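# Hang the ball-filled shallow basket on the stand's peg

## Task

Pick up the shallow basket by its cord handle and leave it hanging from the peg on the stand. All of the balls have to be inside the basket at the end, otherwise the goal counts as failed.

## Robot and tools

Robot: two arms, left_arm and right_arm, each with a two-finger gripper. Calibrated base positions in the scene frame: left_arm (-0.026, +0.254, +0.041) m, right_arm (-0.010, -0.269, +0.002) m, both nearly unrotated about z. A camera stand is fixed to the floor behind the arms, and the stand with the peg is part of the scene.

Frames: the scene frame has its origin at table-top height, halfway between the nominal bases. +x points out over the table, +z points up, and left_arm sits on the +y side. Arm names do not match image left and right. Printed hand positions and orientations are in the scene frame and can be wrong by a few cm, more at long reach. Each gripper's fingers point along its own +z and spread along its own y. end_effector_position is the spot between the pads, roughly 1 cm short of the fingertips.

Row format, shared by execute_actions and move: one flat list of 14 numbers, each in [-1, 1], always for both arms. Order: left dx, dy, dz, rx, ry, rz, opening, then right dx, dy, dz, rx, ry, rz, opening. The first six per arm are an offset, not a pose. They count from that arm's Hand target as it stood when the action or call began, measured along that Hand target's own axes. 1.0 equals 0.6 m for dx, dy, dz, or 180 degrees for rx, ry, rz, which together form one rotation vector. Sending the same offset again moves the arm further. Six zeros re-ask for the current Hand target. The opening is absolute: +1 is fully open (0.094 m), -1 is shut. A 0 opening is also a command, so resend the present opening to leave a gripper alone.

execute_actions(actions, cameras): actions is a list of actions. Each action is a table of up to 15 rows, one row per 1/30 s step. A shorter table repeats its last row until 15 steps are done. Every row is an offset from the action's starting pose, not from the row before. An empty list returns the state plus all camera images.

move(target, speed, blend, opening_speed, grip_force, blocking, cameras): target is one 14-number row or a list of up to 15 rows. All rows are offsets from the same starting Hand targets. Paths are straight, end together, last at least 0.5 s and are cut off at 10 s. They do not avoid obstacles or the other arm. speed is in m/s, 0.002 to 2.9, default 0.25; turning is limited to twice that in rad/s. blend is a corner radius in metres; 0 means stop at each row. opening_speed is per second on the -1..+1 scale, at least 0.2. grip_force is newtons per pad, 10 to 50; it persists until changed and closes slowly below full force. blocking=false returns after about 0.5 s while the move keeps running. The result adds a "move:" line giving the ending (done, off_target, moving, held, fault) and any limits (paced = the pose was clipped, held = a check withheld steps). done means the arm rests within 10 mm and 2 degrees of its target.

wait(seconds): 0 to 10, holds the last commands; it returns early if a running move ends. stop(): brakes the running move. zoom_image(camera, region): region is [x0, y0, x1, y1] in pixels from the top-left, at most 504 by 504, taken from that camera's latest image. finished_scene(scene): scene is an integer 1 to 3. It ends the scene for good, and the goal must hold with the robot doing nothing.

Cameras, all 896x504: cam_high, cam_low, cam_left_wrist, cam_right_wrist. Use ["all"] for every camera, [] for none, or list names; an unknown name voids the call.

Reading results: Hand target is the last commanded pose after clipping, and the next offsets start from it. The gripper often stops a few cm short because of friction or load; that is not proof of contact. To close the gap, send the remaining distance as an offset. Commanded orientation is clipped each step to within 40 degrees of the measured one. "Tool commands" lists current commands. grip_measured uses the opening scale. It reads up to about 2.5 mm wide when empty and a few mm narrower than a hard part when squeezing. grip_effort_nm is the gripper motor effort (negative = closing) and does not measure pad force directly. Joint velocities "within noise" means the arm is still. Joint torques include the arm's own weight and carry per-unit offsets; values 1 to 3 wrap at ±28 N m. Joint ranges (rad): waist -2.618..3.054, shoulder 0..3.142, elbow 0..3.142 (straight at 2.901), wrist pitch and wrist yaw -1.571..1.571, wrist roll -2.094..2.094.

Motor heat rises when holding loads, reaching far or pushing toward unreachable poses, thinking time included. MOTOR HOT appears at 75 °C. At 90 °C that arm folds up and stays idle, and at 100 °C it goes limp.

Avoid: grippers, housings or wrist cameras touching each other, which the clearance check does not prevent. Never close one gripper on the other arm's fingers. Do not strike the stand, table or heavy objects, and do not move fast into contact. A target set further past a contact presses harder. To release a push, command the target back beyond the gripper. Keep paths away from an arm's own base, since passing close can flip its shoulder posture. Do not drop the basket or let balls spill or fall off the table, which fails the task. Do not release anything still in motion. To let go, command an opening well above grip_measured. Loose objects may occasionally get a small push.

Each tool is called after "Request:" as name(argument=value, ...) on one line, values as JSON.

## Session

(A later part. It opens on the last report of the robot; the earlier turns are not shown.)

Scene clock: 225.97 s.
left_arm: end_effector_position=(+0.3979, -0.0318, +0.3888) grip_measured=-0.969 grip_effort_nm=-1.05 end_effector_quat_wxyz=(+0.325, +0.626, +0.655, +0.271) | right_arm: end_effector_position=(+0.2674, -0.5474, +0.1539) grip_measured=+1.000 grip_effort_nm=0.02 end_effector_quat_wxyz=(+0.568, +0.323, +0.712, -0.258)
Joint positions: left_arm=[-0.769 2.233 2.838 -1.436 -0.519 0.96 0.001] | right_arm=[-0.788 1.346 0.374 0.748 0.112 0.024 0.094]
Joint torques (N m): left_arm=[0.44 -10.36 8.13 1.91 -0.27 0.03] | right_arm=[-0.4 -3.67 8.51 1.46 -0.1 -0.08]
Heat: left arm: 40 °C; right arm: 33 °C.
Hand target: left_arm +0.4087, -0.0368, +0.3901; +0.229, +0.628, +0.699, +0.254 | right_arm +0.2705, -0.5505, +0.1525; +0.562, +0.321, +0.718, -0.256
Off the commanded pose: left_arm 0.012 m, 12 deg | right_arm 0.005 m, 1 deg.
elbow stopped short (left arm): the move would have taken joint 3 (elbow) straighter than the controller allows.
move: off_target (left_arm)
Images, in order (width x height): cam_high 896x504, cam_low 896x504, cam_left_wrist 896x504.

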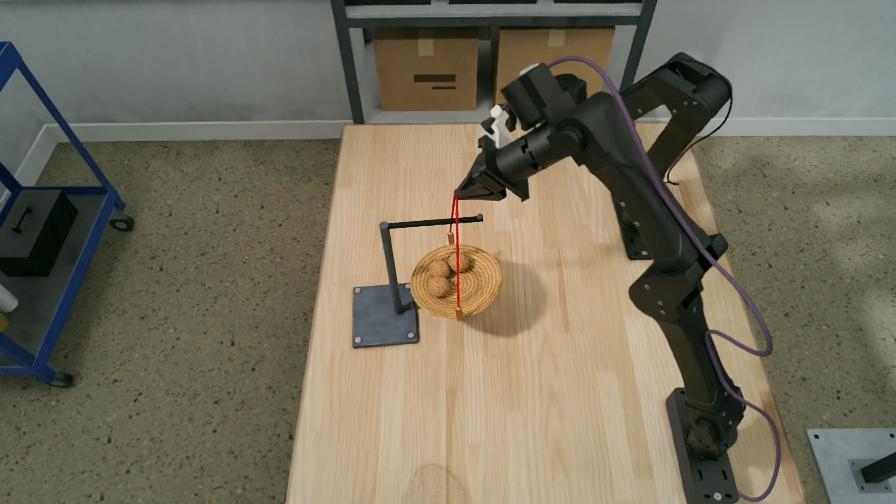

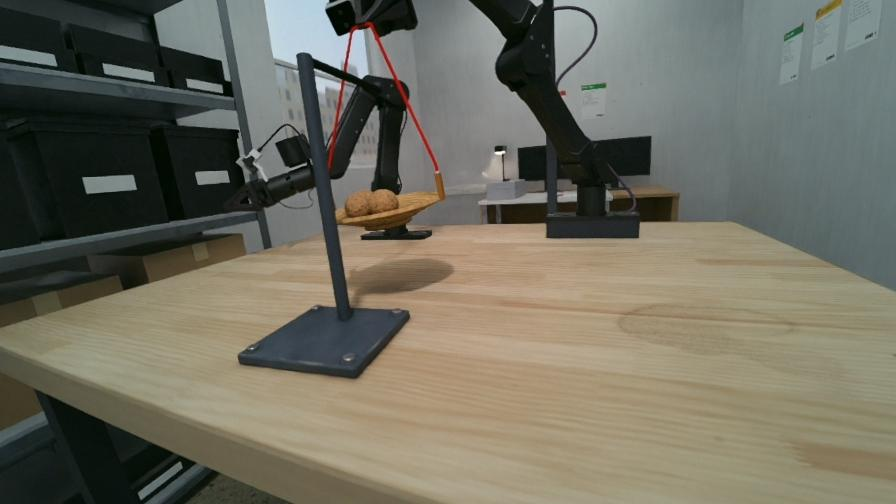

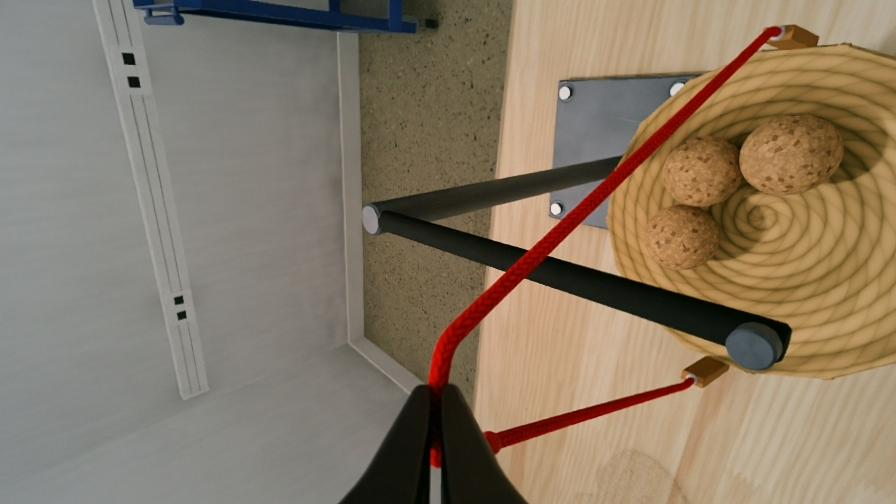

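Request:
move(target=[-0.0125,-0.0523,0.043,0,0,0,-1,0,0,0,0,0,0,1], speed=0.035, cameras=["cam_left_wrist","cam_low"])

Request:
zoom_image(camera="cam_left_wrist", region=[340, 200, 840, 504])

Request:
zoom_image(camera="cam_low", region=[290, 20, 450, 250])

Scene clock: 243.83 s.
left_arm: end_effector_position=(+0.3989, -0.0403, +0.3559) grip_measured=-0.969 grip_effort_nm=-1.05 end_effector_quat_wxyz=(+0.293, +0.627, +0.673, +0.260) | right_arm: end_effector_position=(+0.2674, -0.5474, +0.1539) grip_measured=+1.000 grip_effort_nm=0.02 end_effector_quat_wxyz=(+0.568, +0.323, +0.712, -0.258)
Joint positions: left_arm=[-0.779 2.289 2.838 -1.472 -0.519 0.897 0.001] | right_arm=[-0.788 1.346 0.374 0.748 0.112 0.024 0.094]
Joint torques (N m): left_arm=[-0.44 -10.78 8.28 1.33 -0.34 -0.09] | right_arm=[-0.38 -3.71 8.54 1.46 -0.08 -0.08]
Heat: left arm: 40 °C; right arm: 34 °C.
Hand target: left_arm +0.4021, -0.0451, +0.3502; +0.229, +0.628, +0.699, +0.254 | right_arm +0.2705, -0.5505, +0.1525; +0.562, +0.321, +0.718, -0.256
Off the commanded pose: left_arm 0.008 m, 8 deg | right_arm 0.005 m, 1 deg.
elbow stopped short (left arm): the move would have taken joint 3 (elbow) straighter than the controller allows.
move: off_target (left_arm)
Images, in order (width x height): cam_low 896x504, cam_left_wrist 896x504.

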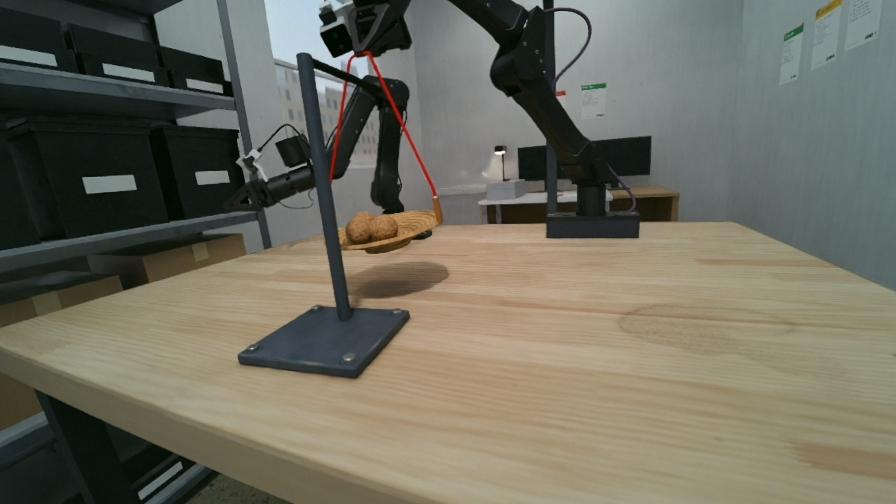

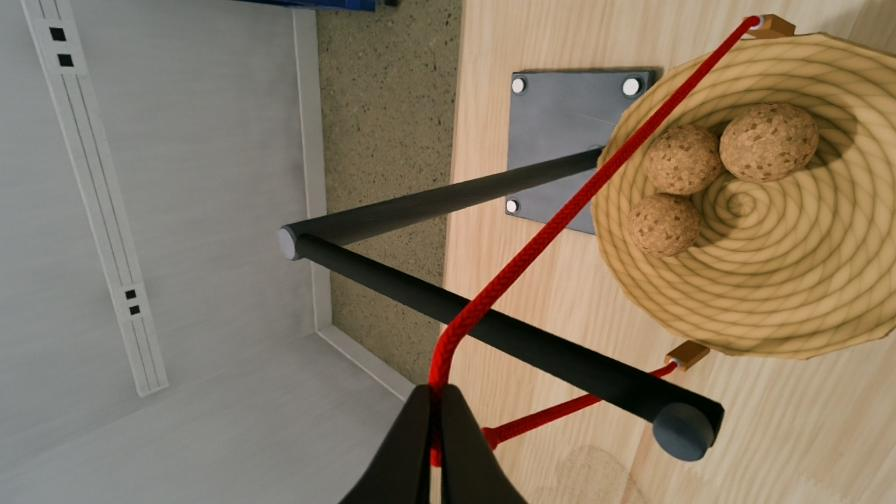

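Scaled by 1.008 from the camera's 896x504 image, which has a finer 1280x720 frame.

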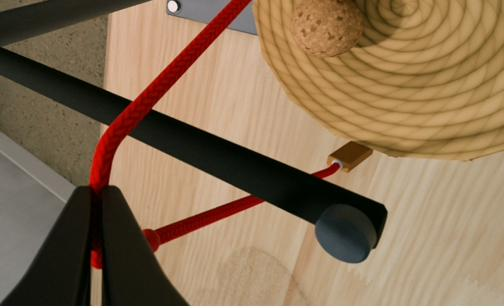

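Scaled by 2.191 from the camera's 896x504 image, which has a finer 1280x720 frame.

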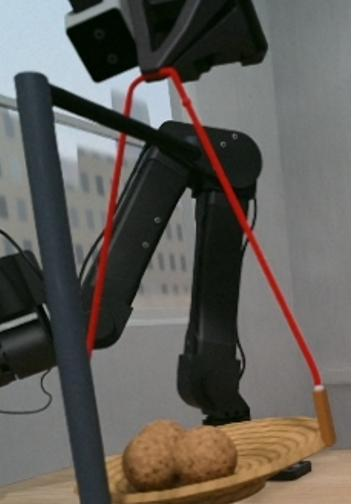

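Request:
move(target=[0.0005,-0.0253,0.0223,0,0,0,-1,0,0,0,0,0,0,1], speed=0.02, cameras=["cam_left_wrist","cam_low"])

Request:
zoom_image(camera="cam_left_wrist", region=[340, 200, 840, 504])

Request:
zoom_image(camera="cam_low", region=[290, 20, 450, 250])

Scene clock: 266.67 s.
left_arm: end_effector_position=(+0.3971, -0.0393, +0.3365) grip_measured=-0.969 grip_effort_nm=-1.06 end_effector_quat_wxyz=(+0.266, +0.628, +0.685, +0.256) | right_arm: end_effector_position=(+0.2674, -0.5474, +0.1539) grip_measured=+1.000 grip_effort_nm=0.02 end_effector_quat_wxyz=(+0.568, +0.323, +0.712, -0.258)
Joint positions: left_arm=[-0.78 2.318 2.838 -1.512 -0.519 0.857 0.001] | right_arm=[-0.788 1.346 0.374 0.748 0.112 0.024 0.094]
Joint torques (N m): left_arm=[-0.66 -11.02 8.34 1.19 -0.33 -0.07] | right_arm=[-0.4 -3.71 8.47 1.45 -0.09 -0.08]
Heat: left arm: 41 °C; right arm: 34 °C.
Hand target: left_arm +0.3991, -0.0451, +0.3301; +0.229, +0.628, +0.699, +0.254 | right_arm +0.2705, -0.5505, +0.1525; +0.562, +0.321, +0.718, -0.256
Off the commanded pose: left_arm 0.009 m, 4 deg | right_arm 0.005 m, 1 deg.
elbow stopped short (left arm): the move would have taken joint 3 (elbow) straighter than the controller allows.
move: off_target (left_arm)
Images, in order (width x height): cam_low 896x504, cam_left_wrist 896x504.

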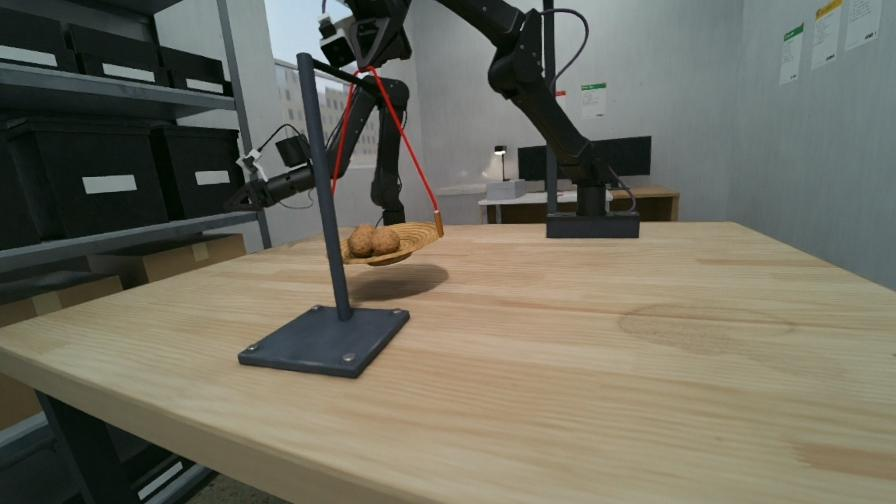

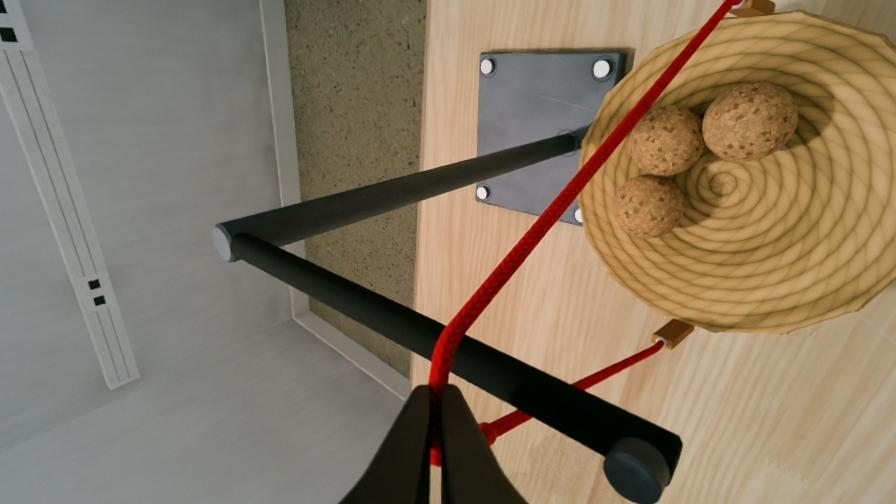

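Scaled by 1.008 from the camera's 896x504 image, which has a finer 1280x720 frame.

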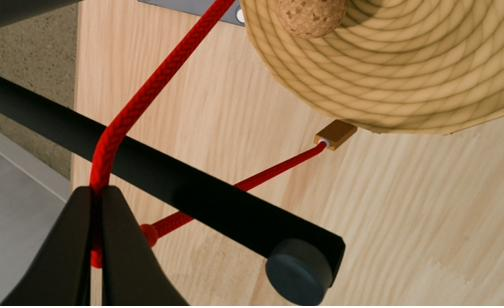

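Scaled by 2.191 from the camera's 896x504 image, which has a finer 1280x720 frame.

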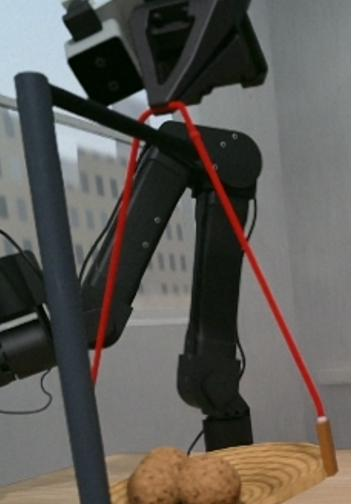

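Request:
move(target=[0,-0.0129,0.0153,0,0,0,-1,0,0,0,0,0,0,1], speed=0.02, cameras=["cam_left_wrist","cam_low"])

Request:
zoom_image(camera="cam_low", region=[290, 20, 450, 250])

Scene clock: 276.53 s.
left_arm: end_effector_position=(+0.3971, -0.0396, +0.3255) grip_measured=-0.969 grip_effort_nm=-1.05 end_effector_quat_wxyz=(+0.252, +0.628, +0.691, +0.254) | right_arm: end_effector_position=(+0.2674, -0.5474, +0.1539) grip_measured=+1.000 grip_effort_nm=0.02 end_effector_quat_wxyz=(+0.568, +0.323, +0.712, -0.258)
Joint positions: left_arm=[-0.781 2.337 2.838 -1.528 -0.518 0.839 0.001] | right_arm=[-0.788 1.346 0.374 0.748 0.112 0.024 0.094]
Joint torques (N m): left_arm=[-0.58 -11.1 8.28 1.13 -0.34 -0.1] | right_arm=[-0.4 -3.71 8.51 1.45 -0.09 -0.08]
Heat: left arm: 41 °C; right arm: 34 °C.
Hand target: left_arm +0.3991, -0.0451, +0.3180; +0.229, +0.628, +0.699, +0.254 | right_arm +0.2705, -0.5505, +0.1525; +0.562, +0.321, +0.718, -0.256
Off the commanded pose: left_arm 0.009 m, 3 deg | right_arm 0.005 m, 1 deg.
elbow stopped short (left arm): the move would have taken joint 3 (elbow) straighter than the controller allows.
move: off_target (left_arm)
Images, in order (width x height): cam_low 896x504, cam_left_wrist 896x504.

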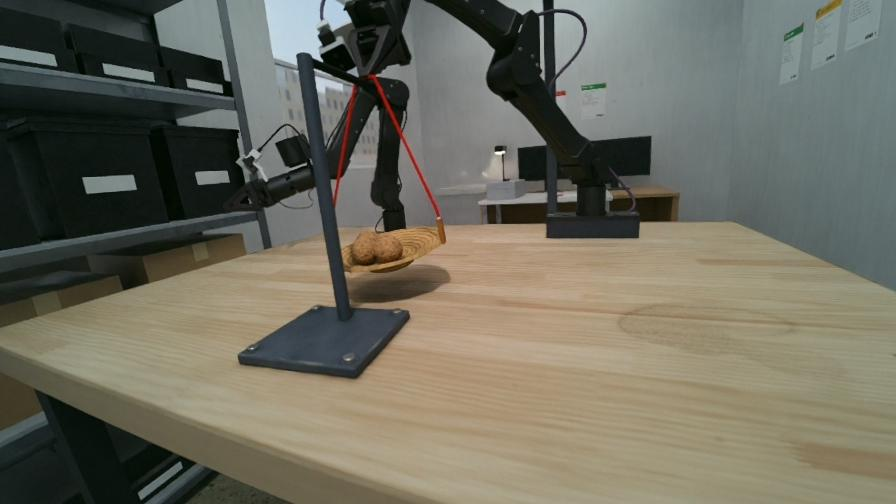

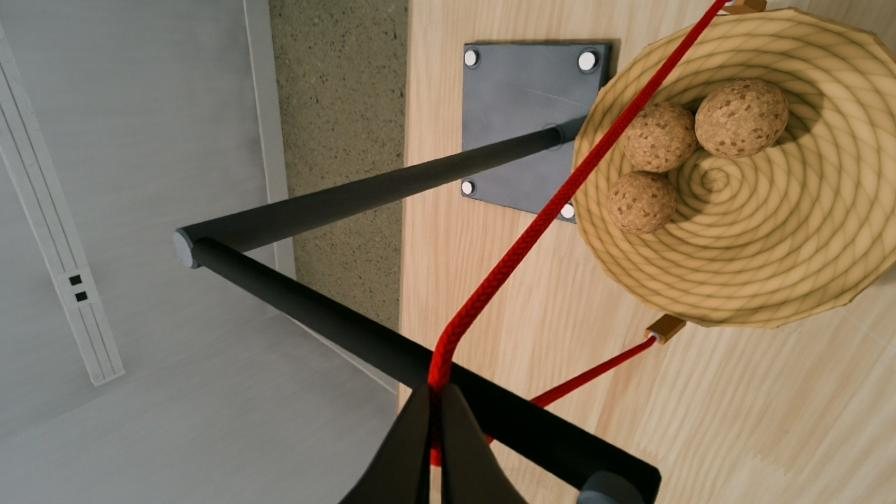

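Scaled by 2.191 from the camera's 896x504 image, which has a finer 1280x720 frame.

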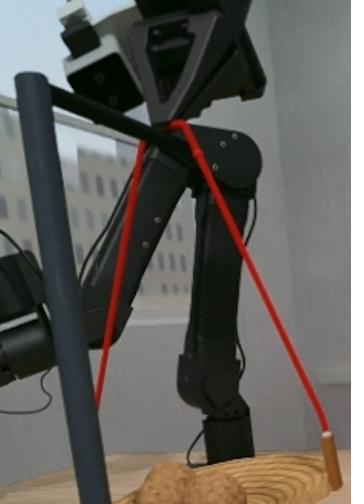

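Request:
move(target=[0,-0.0059,0.007,0,0,0,-1,0,0,0,0,0,0,1], speed=0.02, cameras=["cam_left_wrist"])

Request:
zoom_image(camera="cam_left_wrist", region=[340, 200, 840, 504])

Scene clock: 283.83 s.
left_arm: end_effector_position=(+0.3969, -0.0395, +0.3254) grip_measured=-0.969 grip_effort_nm=-1.06 end_effector_quat_wxyz=(+0.253, +0.625, +0.694, +0.253) | right_arm: end_effector_position=(+0.2674, -0.5474, +0.1539) grip_measured=+1.000 grip_effort_nm=0.02 end_effector_quat_wxyz=(+0.568, +0.323, +0.712, -0.258)
Joint positions: left_arm=[-0.781 2.337 2.838 -1.529 -0.518 0.831 0.001] | right_arm=[-0.788 1.346 0.374 0.748 0.112 0.024 0.094]
Joint torques (N m): left_arm=[-0.58 -10.26 8.29 1.05 -0.31 -0.07] | right_arm=[-0.43 -3.74 8.47 1.45 -0.09 -0.07]
Heat: left arm: 41 °C; right arm: 34 °C.
Hand target: left_arm +0.3991, -0.0451, +0.3125; +0.229, +0.628, +0.699, +0.254 | right_arm +0.2705, -0.5505, +0.1525; +0.562, +0.321, +0.718, -0.256
Off the commanded pose: left_arm 0.014 m, 3 deg | right_arm 0.005 m, 1 deg.
move: off_target (left_arm)
Images, in order (width x height): cam_left_wrist 896x504.

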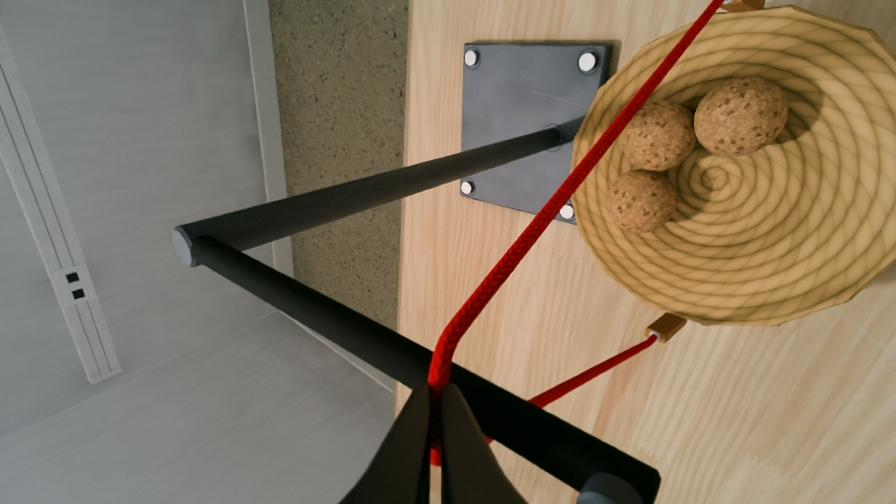

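Scaled by 1.008 from the camera's 896x504 image, which has a finer 1280x720 frame.

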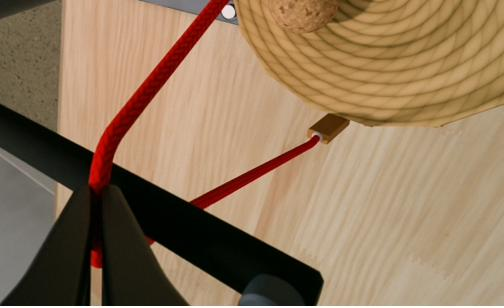

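Request:
move(target=[[0,0.0086,-0.0102,0,0,0,-1,0,0,0,0,0,0,1],[0,0.0086,-0.0102,0,0,0,-0.8,0,0,0,0,0,0,1]], speed=0.03, opening_speed=0.2, cameras=["cam_high","cam_left_wrist","cam_low"])

Request:
zoom_image(camera="cam_left_wrist", region=[340, 200, 840, 504])

Request:
zoom_image(camera="cam_low", region=[290, 50, 450, 280])

Scene clock: 293.63 s.
left_arm: end_effector_position=(+0.3972, -0.0395, +0.3279) grip_measured=-0.803 grip_effort_nm=0.12 end_effector_quat_wxyz=(+0.256, +0.623, +0.694, +0.253) | right_arm: end_effector_position=(+0.2674, -0.5474, +0.1539) grip_measured=+1.000 grip_effort_nm=0.02 end_effector_quat_wxyz=(+0.568, +0.323, +0.712, -0.258)
Joint positions: left_arm=[-0.781 2.337 2.846 -1.529 -0.519 0.83 0.009] | right_arm=[-0.788 1.346 0.374 0.748 0.112 0.024 0.094]
Joint torques (N m): left_arm=[-0.59 -11.41 7.61 1.19 -0.31 0.02] | right_arm=[-0.4 -3.71 8.51 1.45 -0.1 -0.08]
Heat: left arm: 41 °C; right arm: 34 °C.
Hand target: left_arm +0.3991, -0.0450, +0.3205; +0.229, +0.628, +0.699, +0.255 | right_arm +0.2705, -0.5505, +0.1525; +0.562, +0.321, +0.718, -0.256
Off the commanded pose: left_arm 0.009 m, 3 deg | right_arm 0.005 m, 1 deg.
elbow stopped short (left arm): the move would have taken joint 3 (elbow) straighter than the controller allows.
move: off_target (left_arm); target 2's new opening was sent with left_arm's hand 0.008 m and 3 deg from that target
Images, in order (width x height): cam_high 896x504, cam_low 896x504, cam_left_wrist 896x504.

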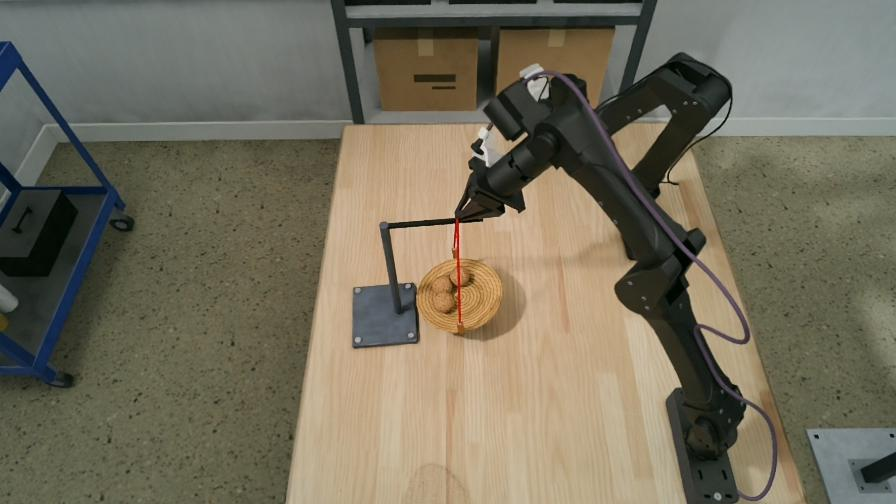

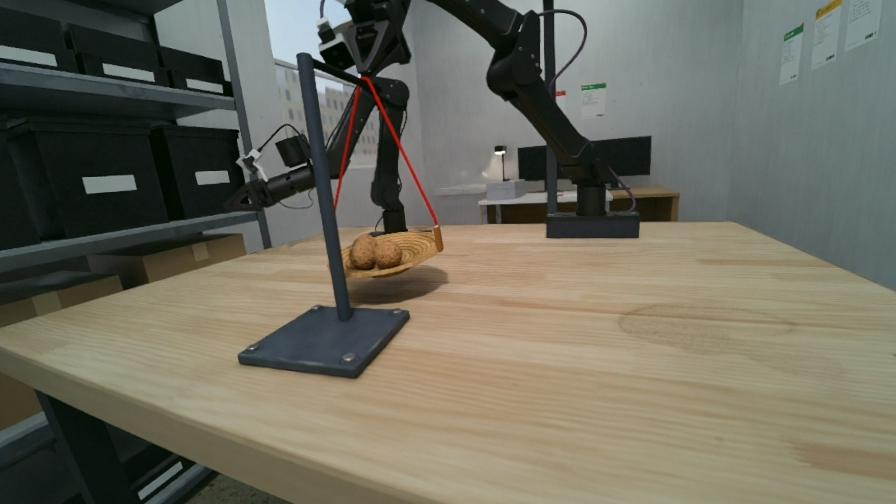

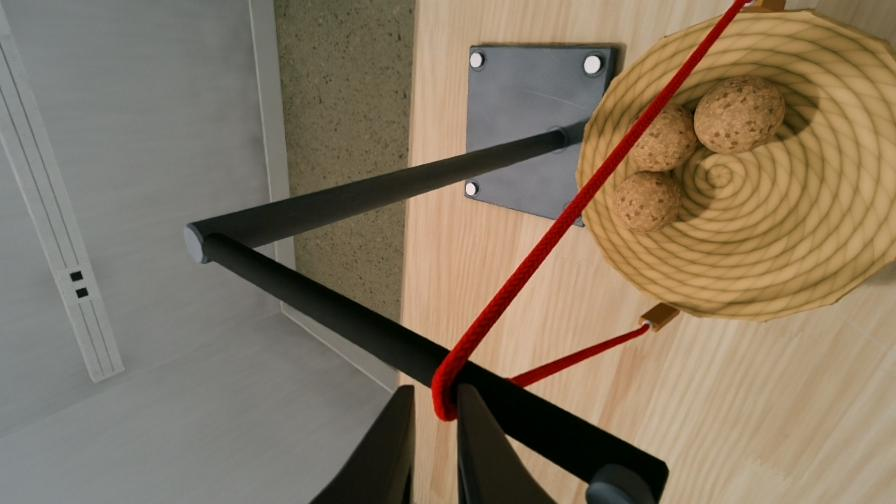

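Scaled by 1.008 from the camera's 896x504 image, which has a finer 1280x720 frame.

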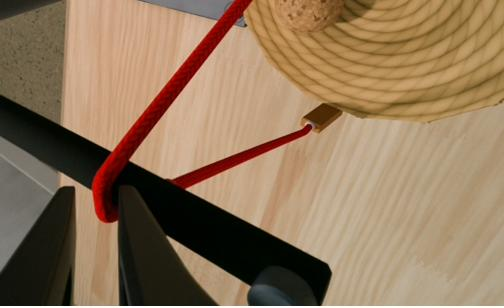

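Scaled by 2.191 from the camera's 896x504 image, which has a finer 1280x720 frame.

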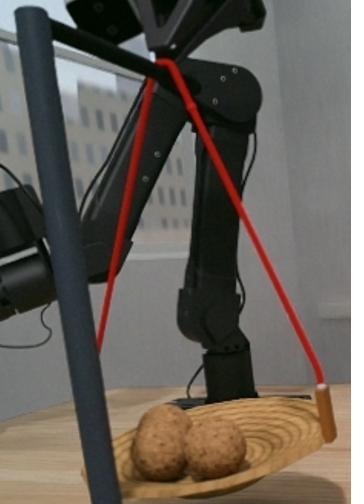

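Request:
move(target=[[0,0,-0.03,0,0,0,-0.74,0,0,0,0,0,0,1],[0,0,-0.15,0,0,0,-0.74,0,0,0,0,0,0,1]], speed=[0.03,0.06], blend=[0.01,0], cameras=["cam_high","cam_left_wrist","cam_low"])

Request:
zoom_image(camera="cam_low", region=[290, 50, 450, 280])

Scene clock: 304.07 s.
left_arm: end_effector_position=(+0.3498, -0.0608, +0.3808) grip_measured=-0.743 grip_effort_nm=0.12 end_effector_quat_wxyz=(+0.314, +0.628, +0.663, +0.259) | right_arm: end_effector_position=(+0.2674, -0.5474, +0.1539) grip_measured=+1.000 grip_effort_nm=0.02 end_effector_quat_wxyz=(+0.568, +0.323, +0.712, -0.258)
Joint positions: left_arm=[-0.902 2.217 2.815 -1.529 -0.584 0.811 0.012] | right_arm=[-0.788 1.346 0.374 0.748 0.112 0.024 0.094]
Joint torques (N m): left_arm=[-0.29 -16.25 4.15 1.07 -0.33 -0.11] | right_arm=[-0.4 -3.73 8.5 1.46 -0.08 -0.08]
Heat: left arm: 41 °C; right arm: 34 °C.
Hand target: left_arm +0.3415, -0.0512, +0.3895; +0.229, +0.628, +0.699, +0.254 | right_arm +0.2705, -0.5505, +0.1525; +0.562, +0.321, +0.718, -0.256
Off the commanded pose: left_arm 0.015 m, 11 deg | right_arm 0.005 m, 1 deg.
elbow stopped short (left arm): the move would have taken joint 3 (elbow) straighter than the controller allows.
joint sent to its limit (left arm) — joint 4 (wrist pitch), lower limit. The joint targets are off in orientation, not in position.
move: off_target (left_arm)
Images, in order (width x height): cam_high 896x504, cam_low 896x504, cam_left_wrist 896x504.

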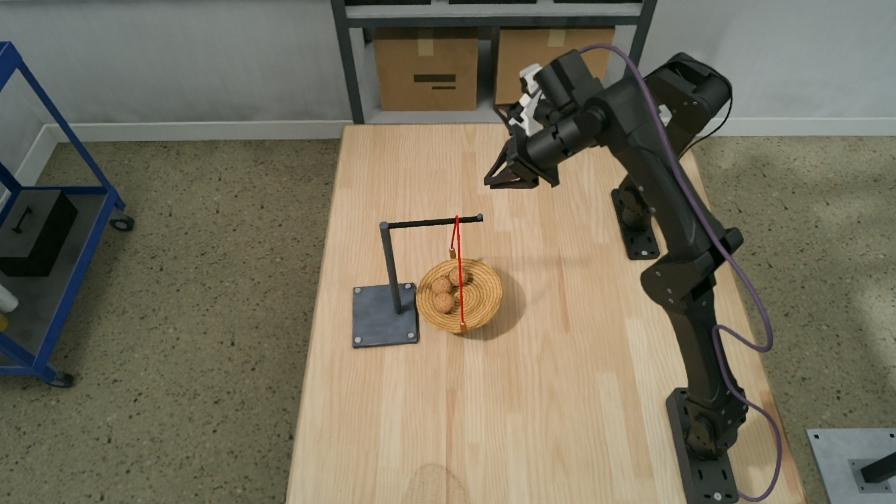

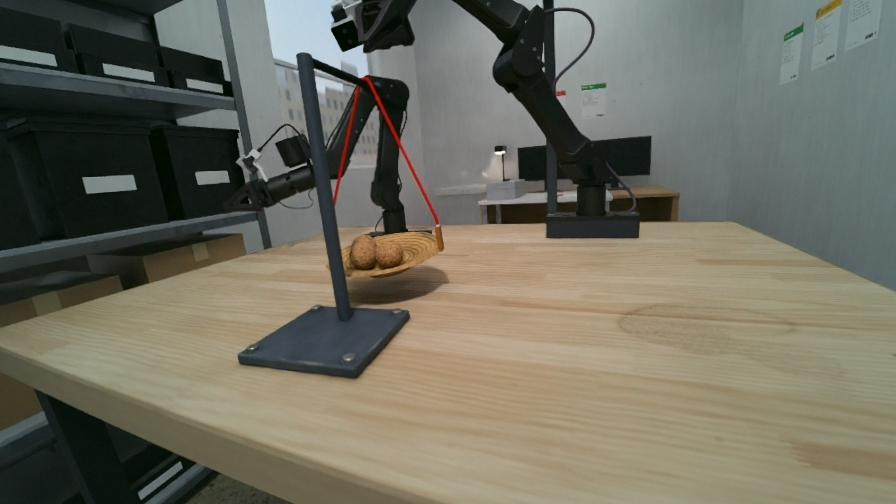

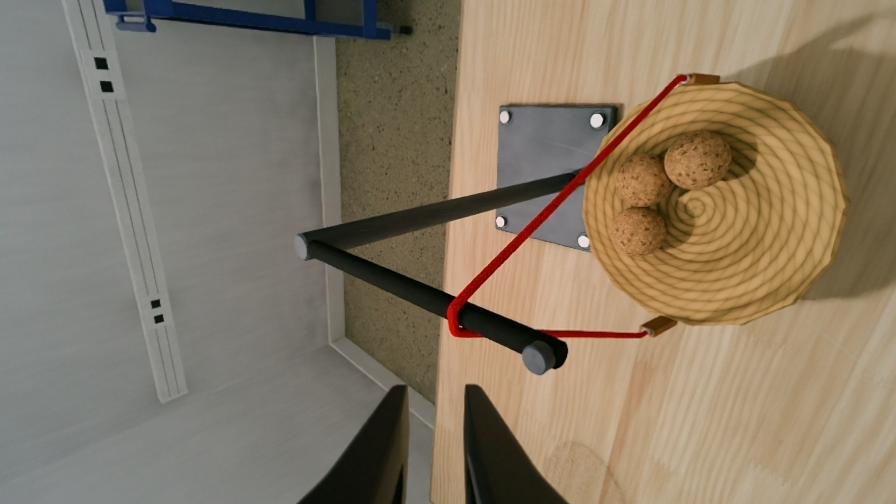

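Scaled by 2.191 from the camera's 896x504 image, which has a finer 1280x720 frame.

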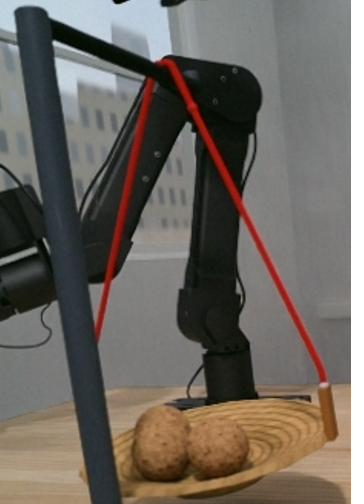

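Request:
finished_scene(scene=3)

The scene is finished: the task was done.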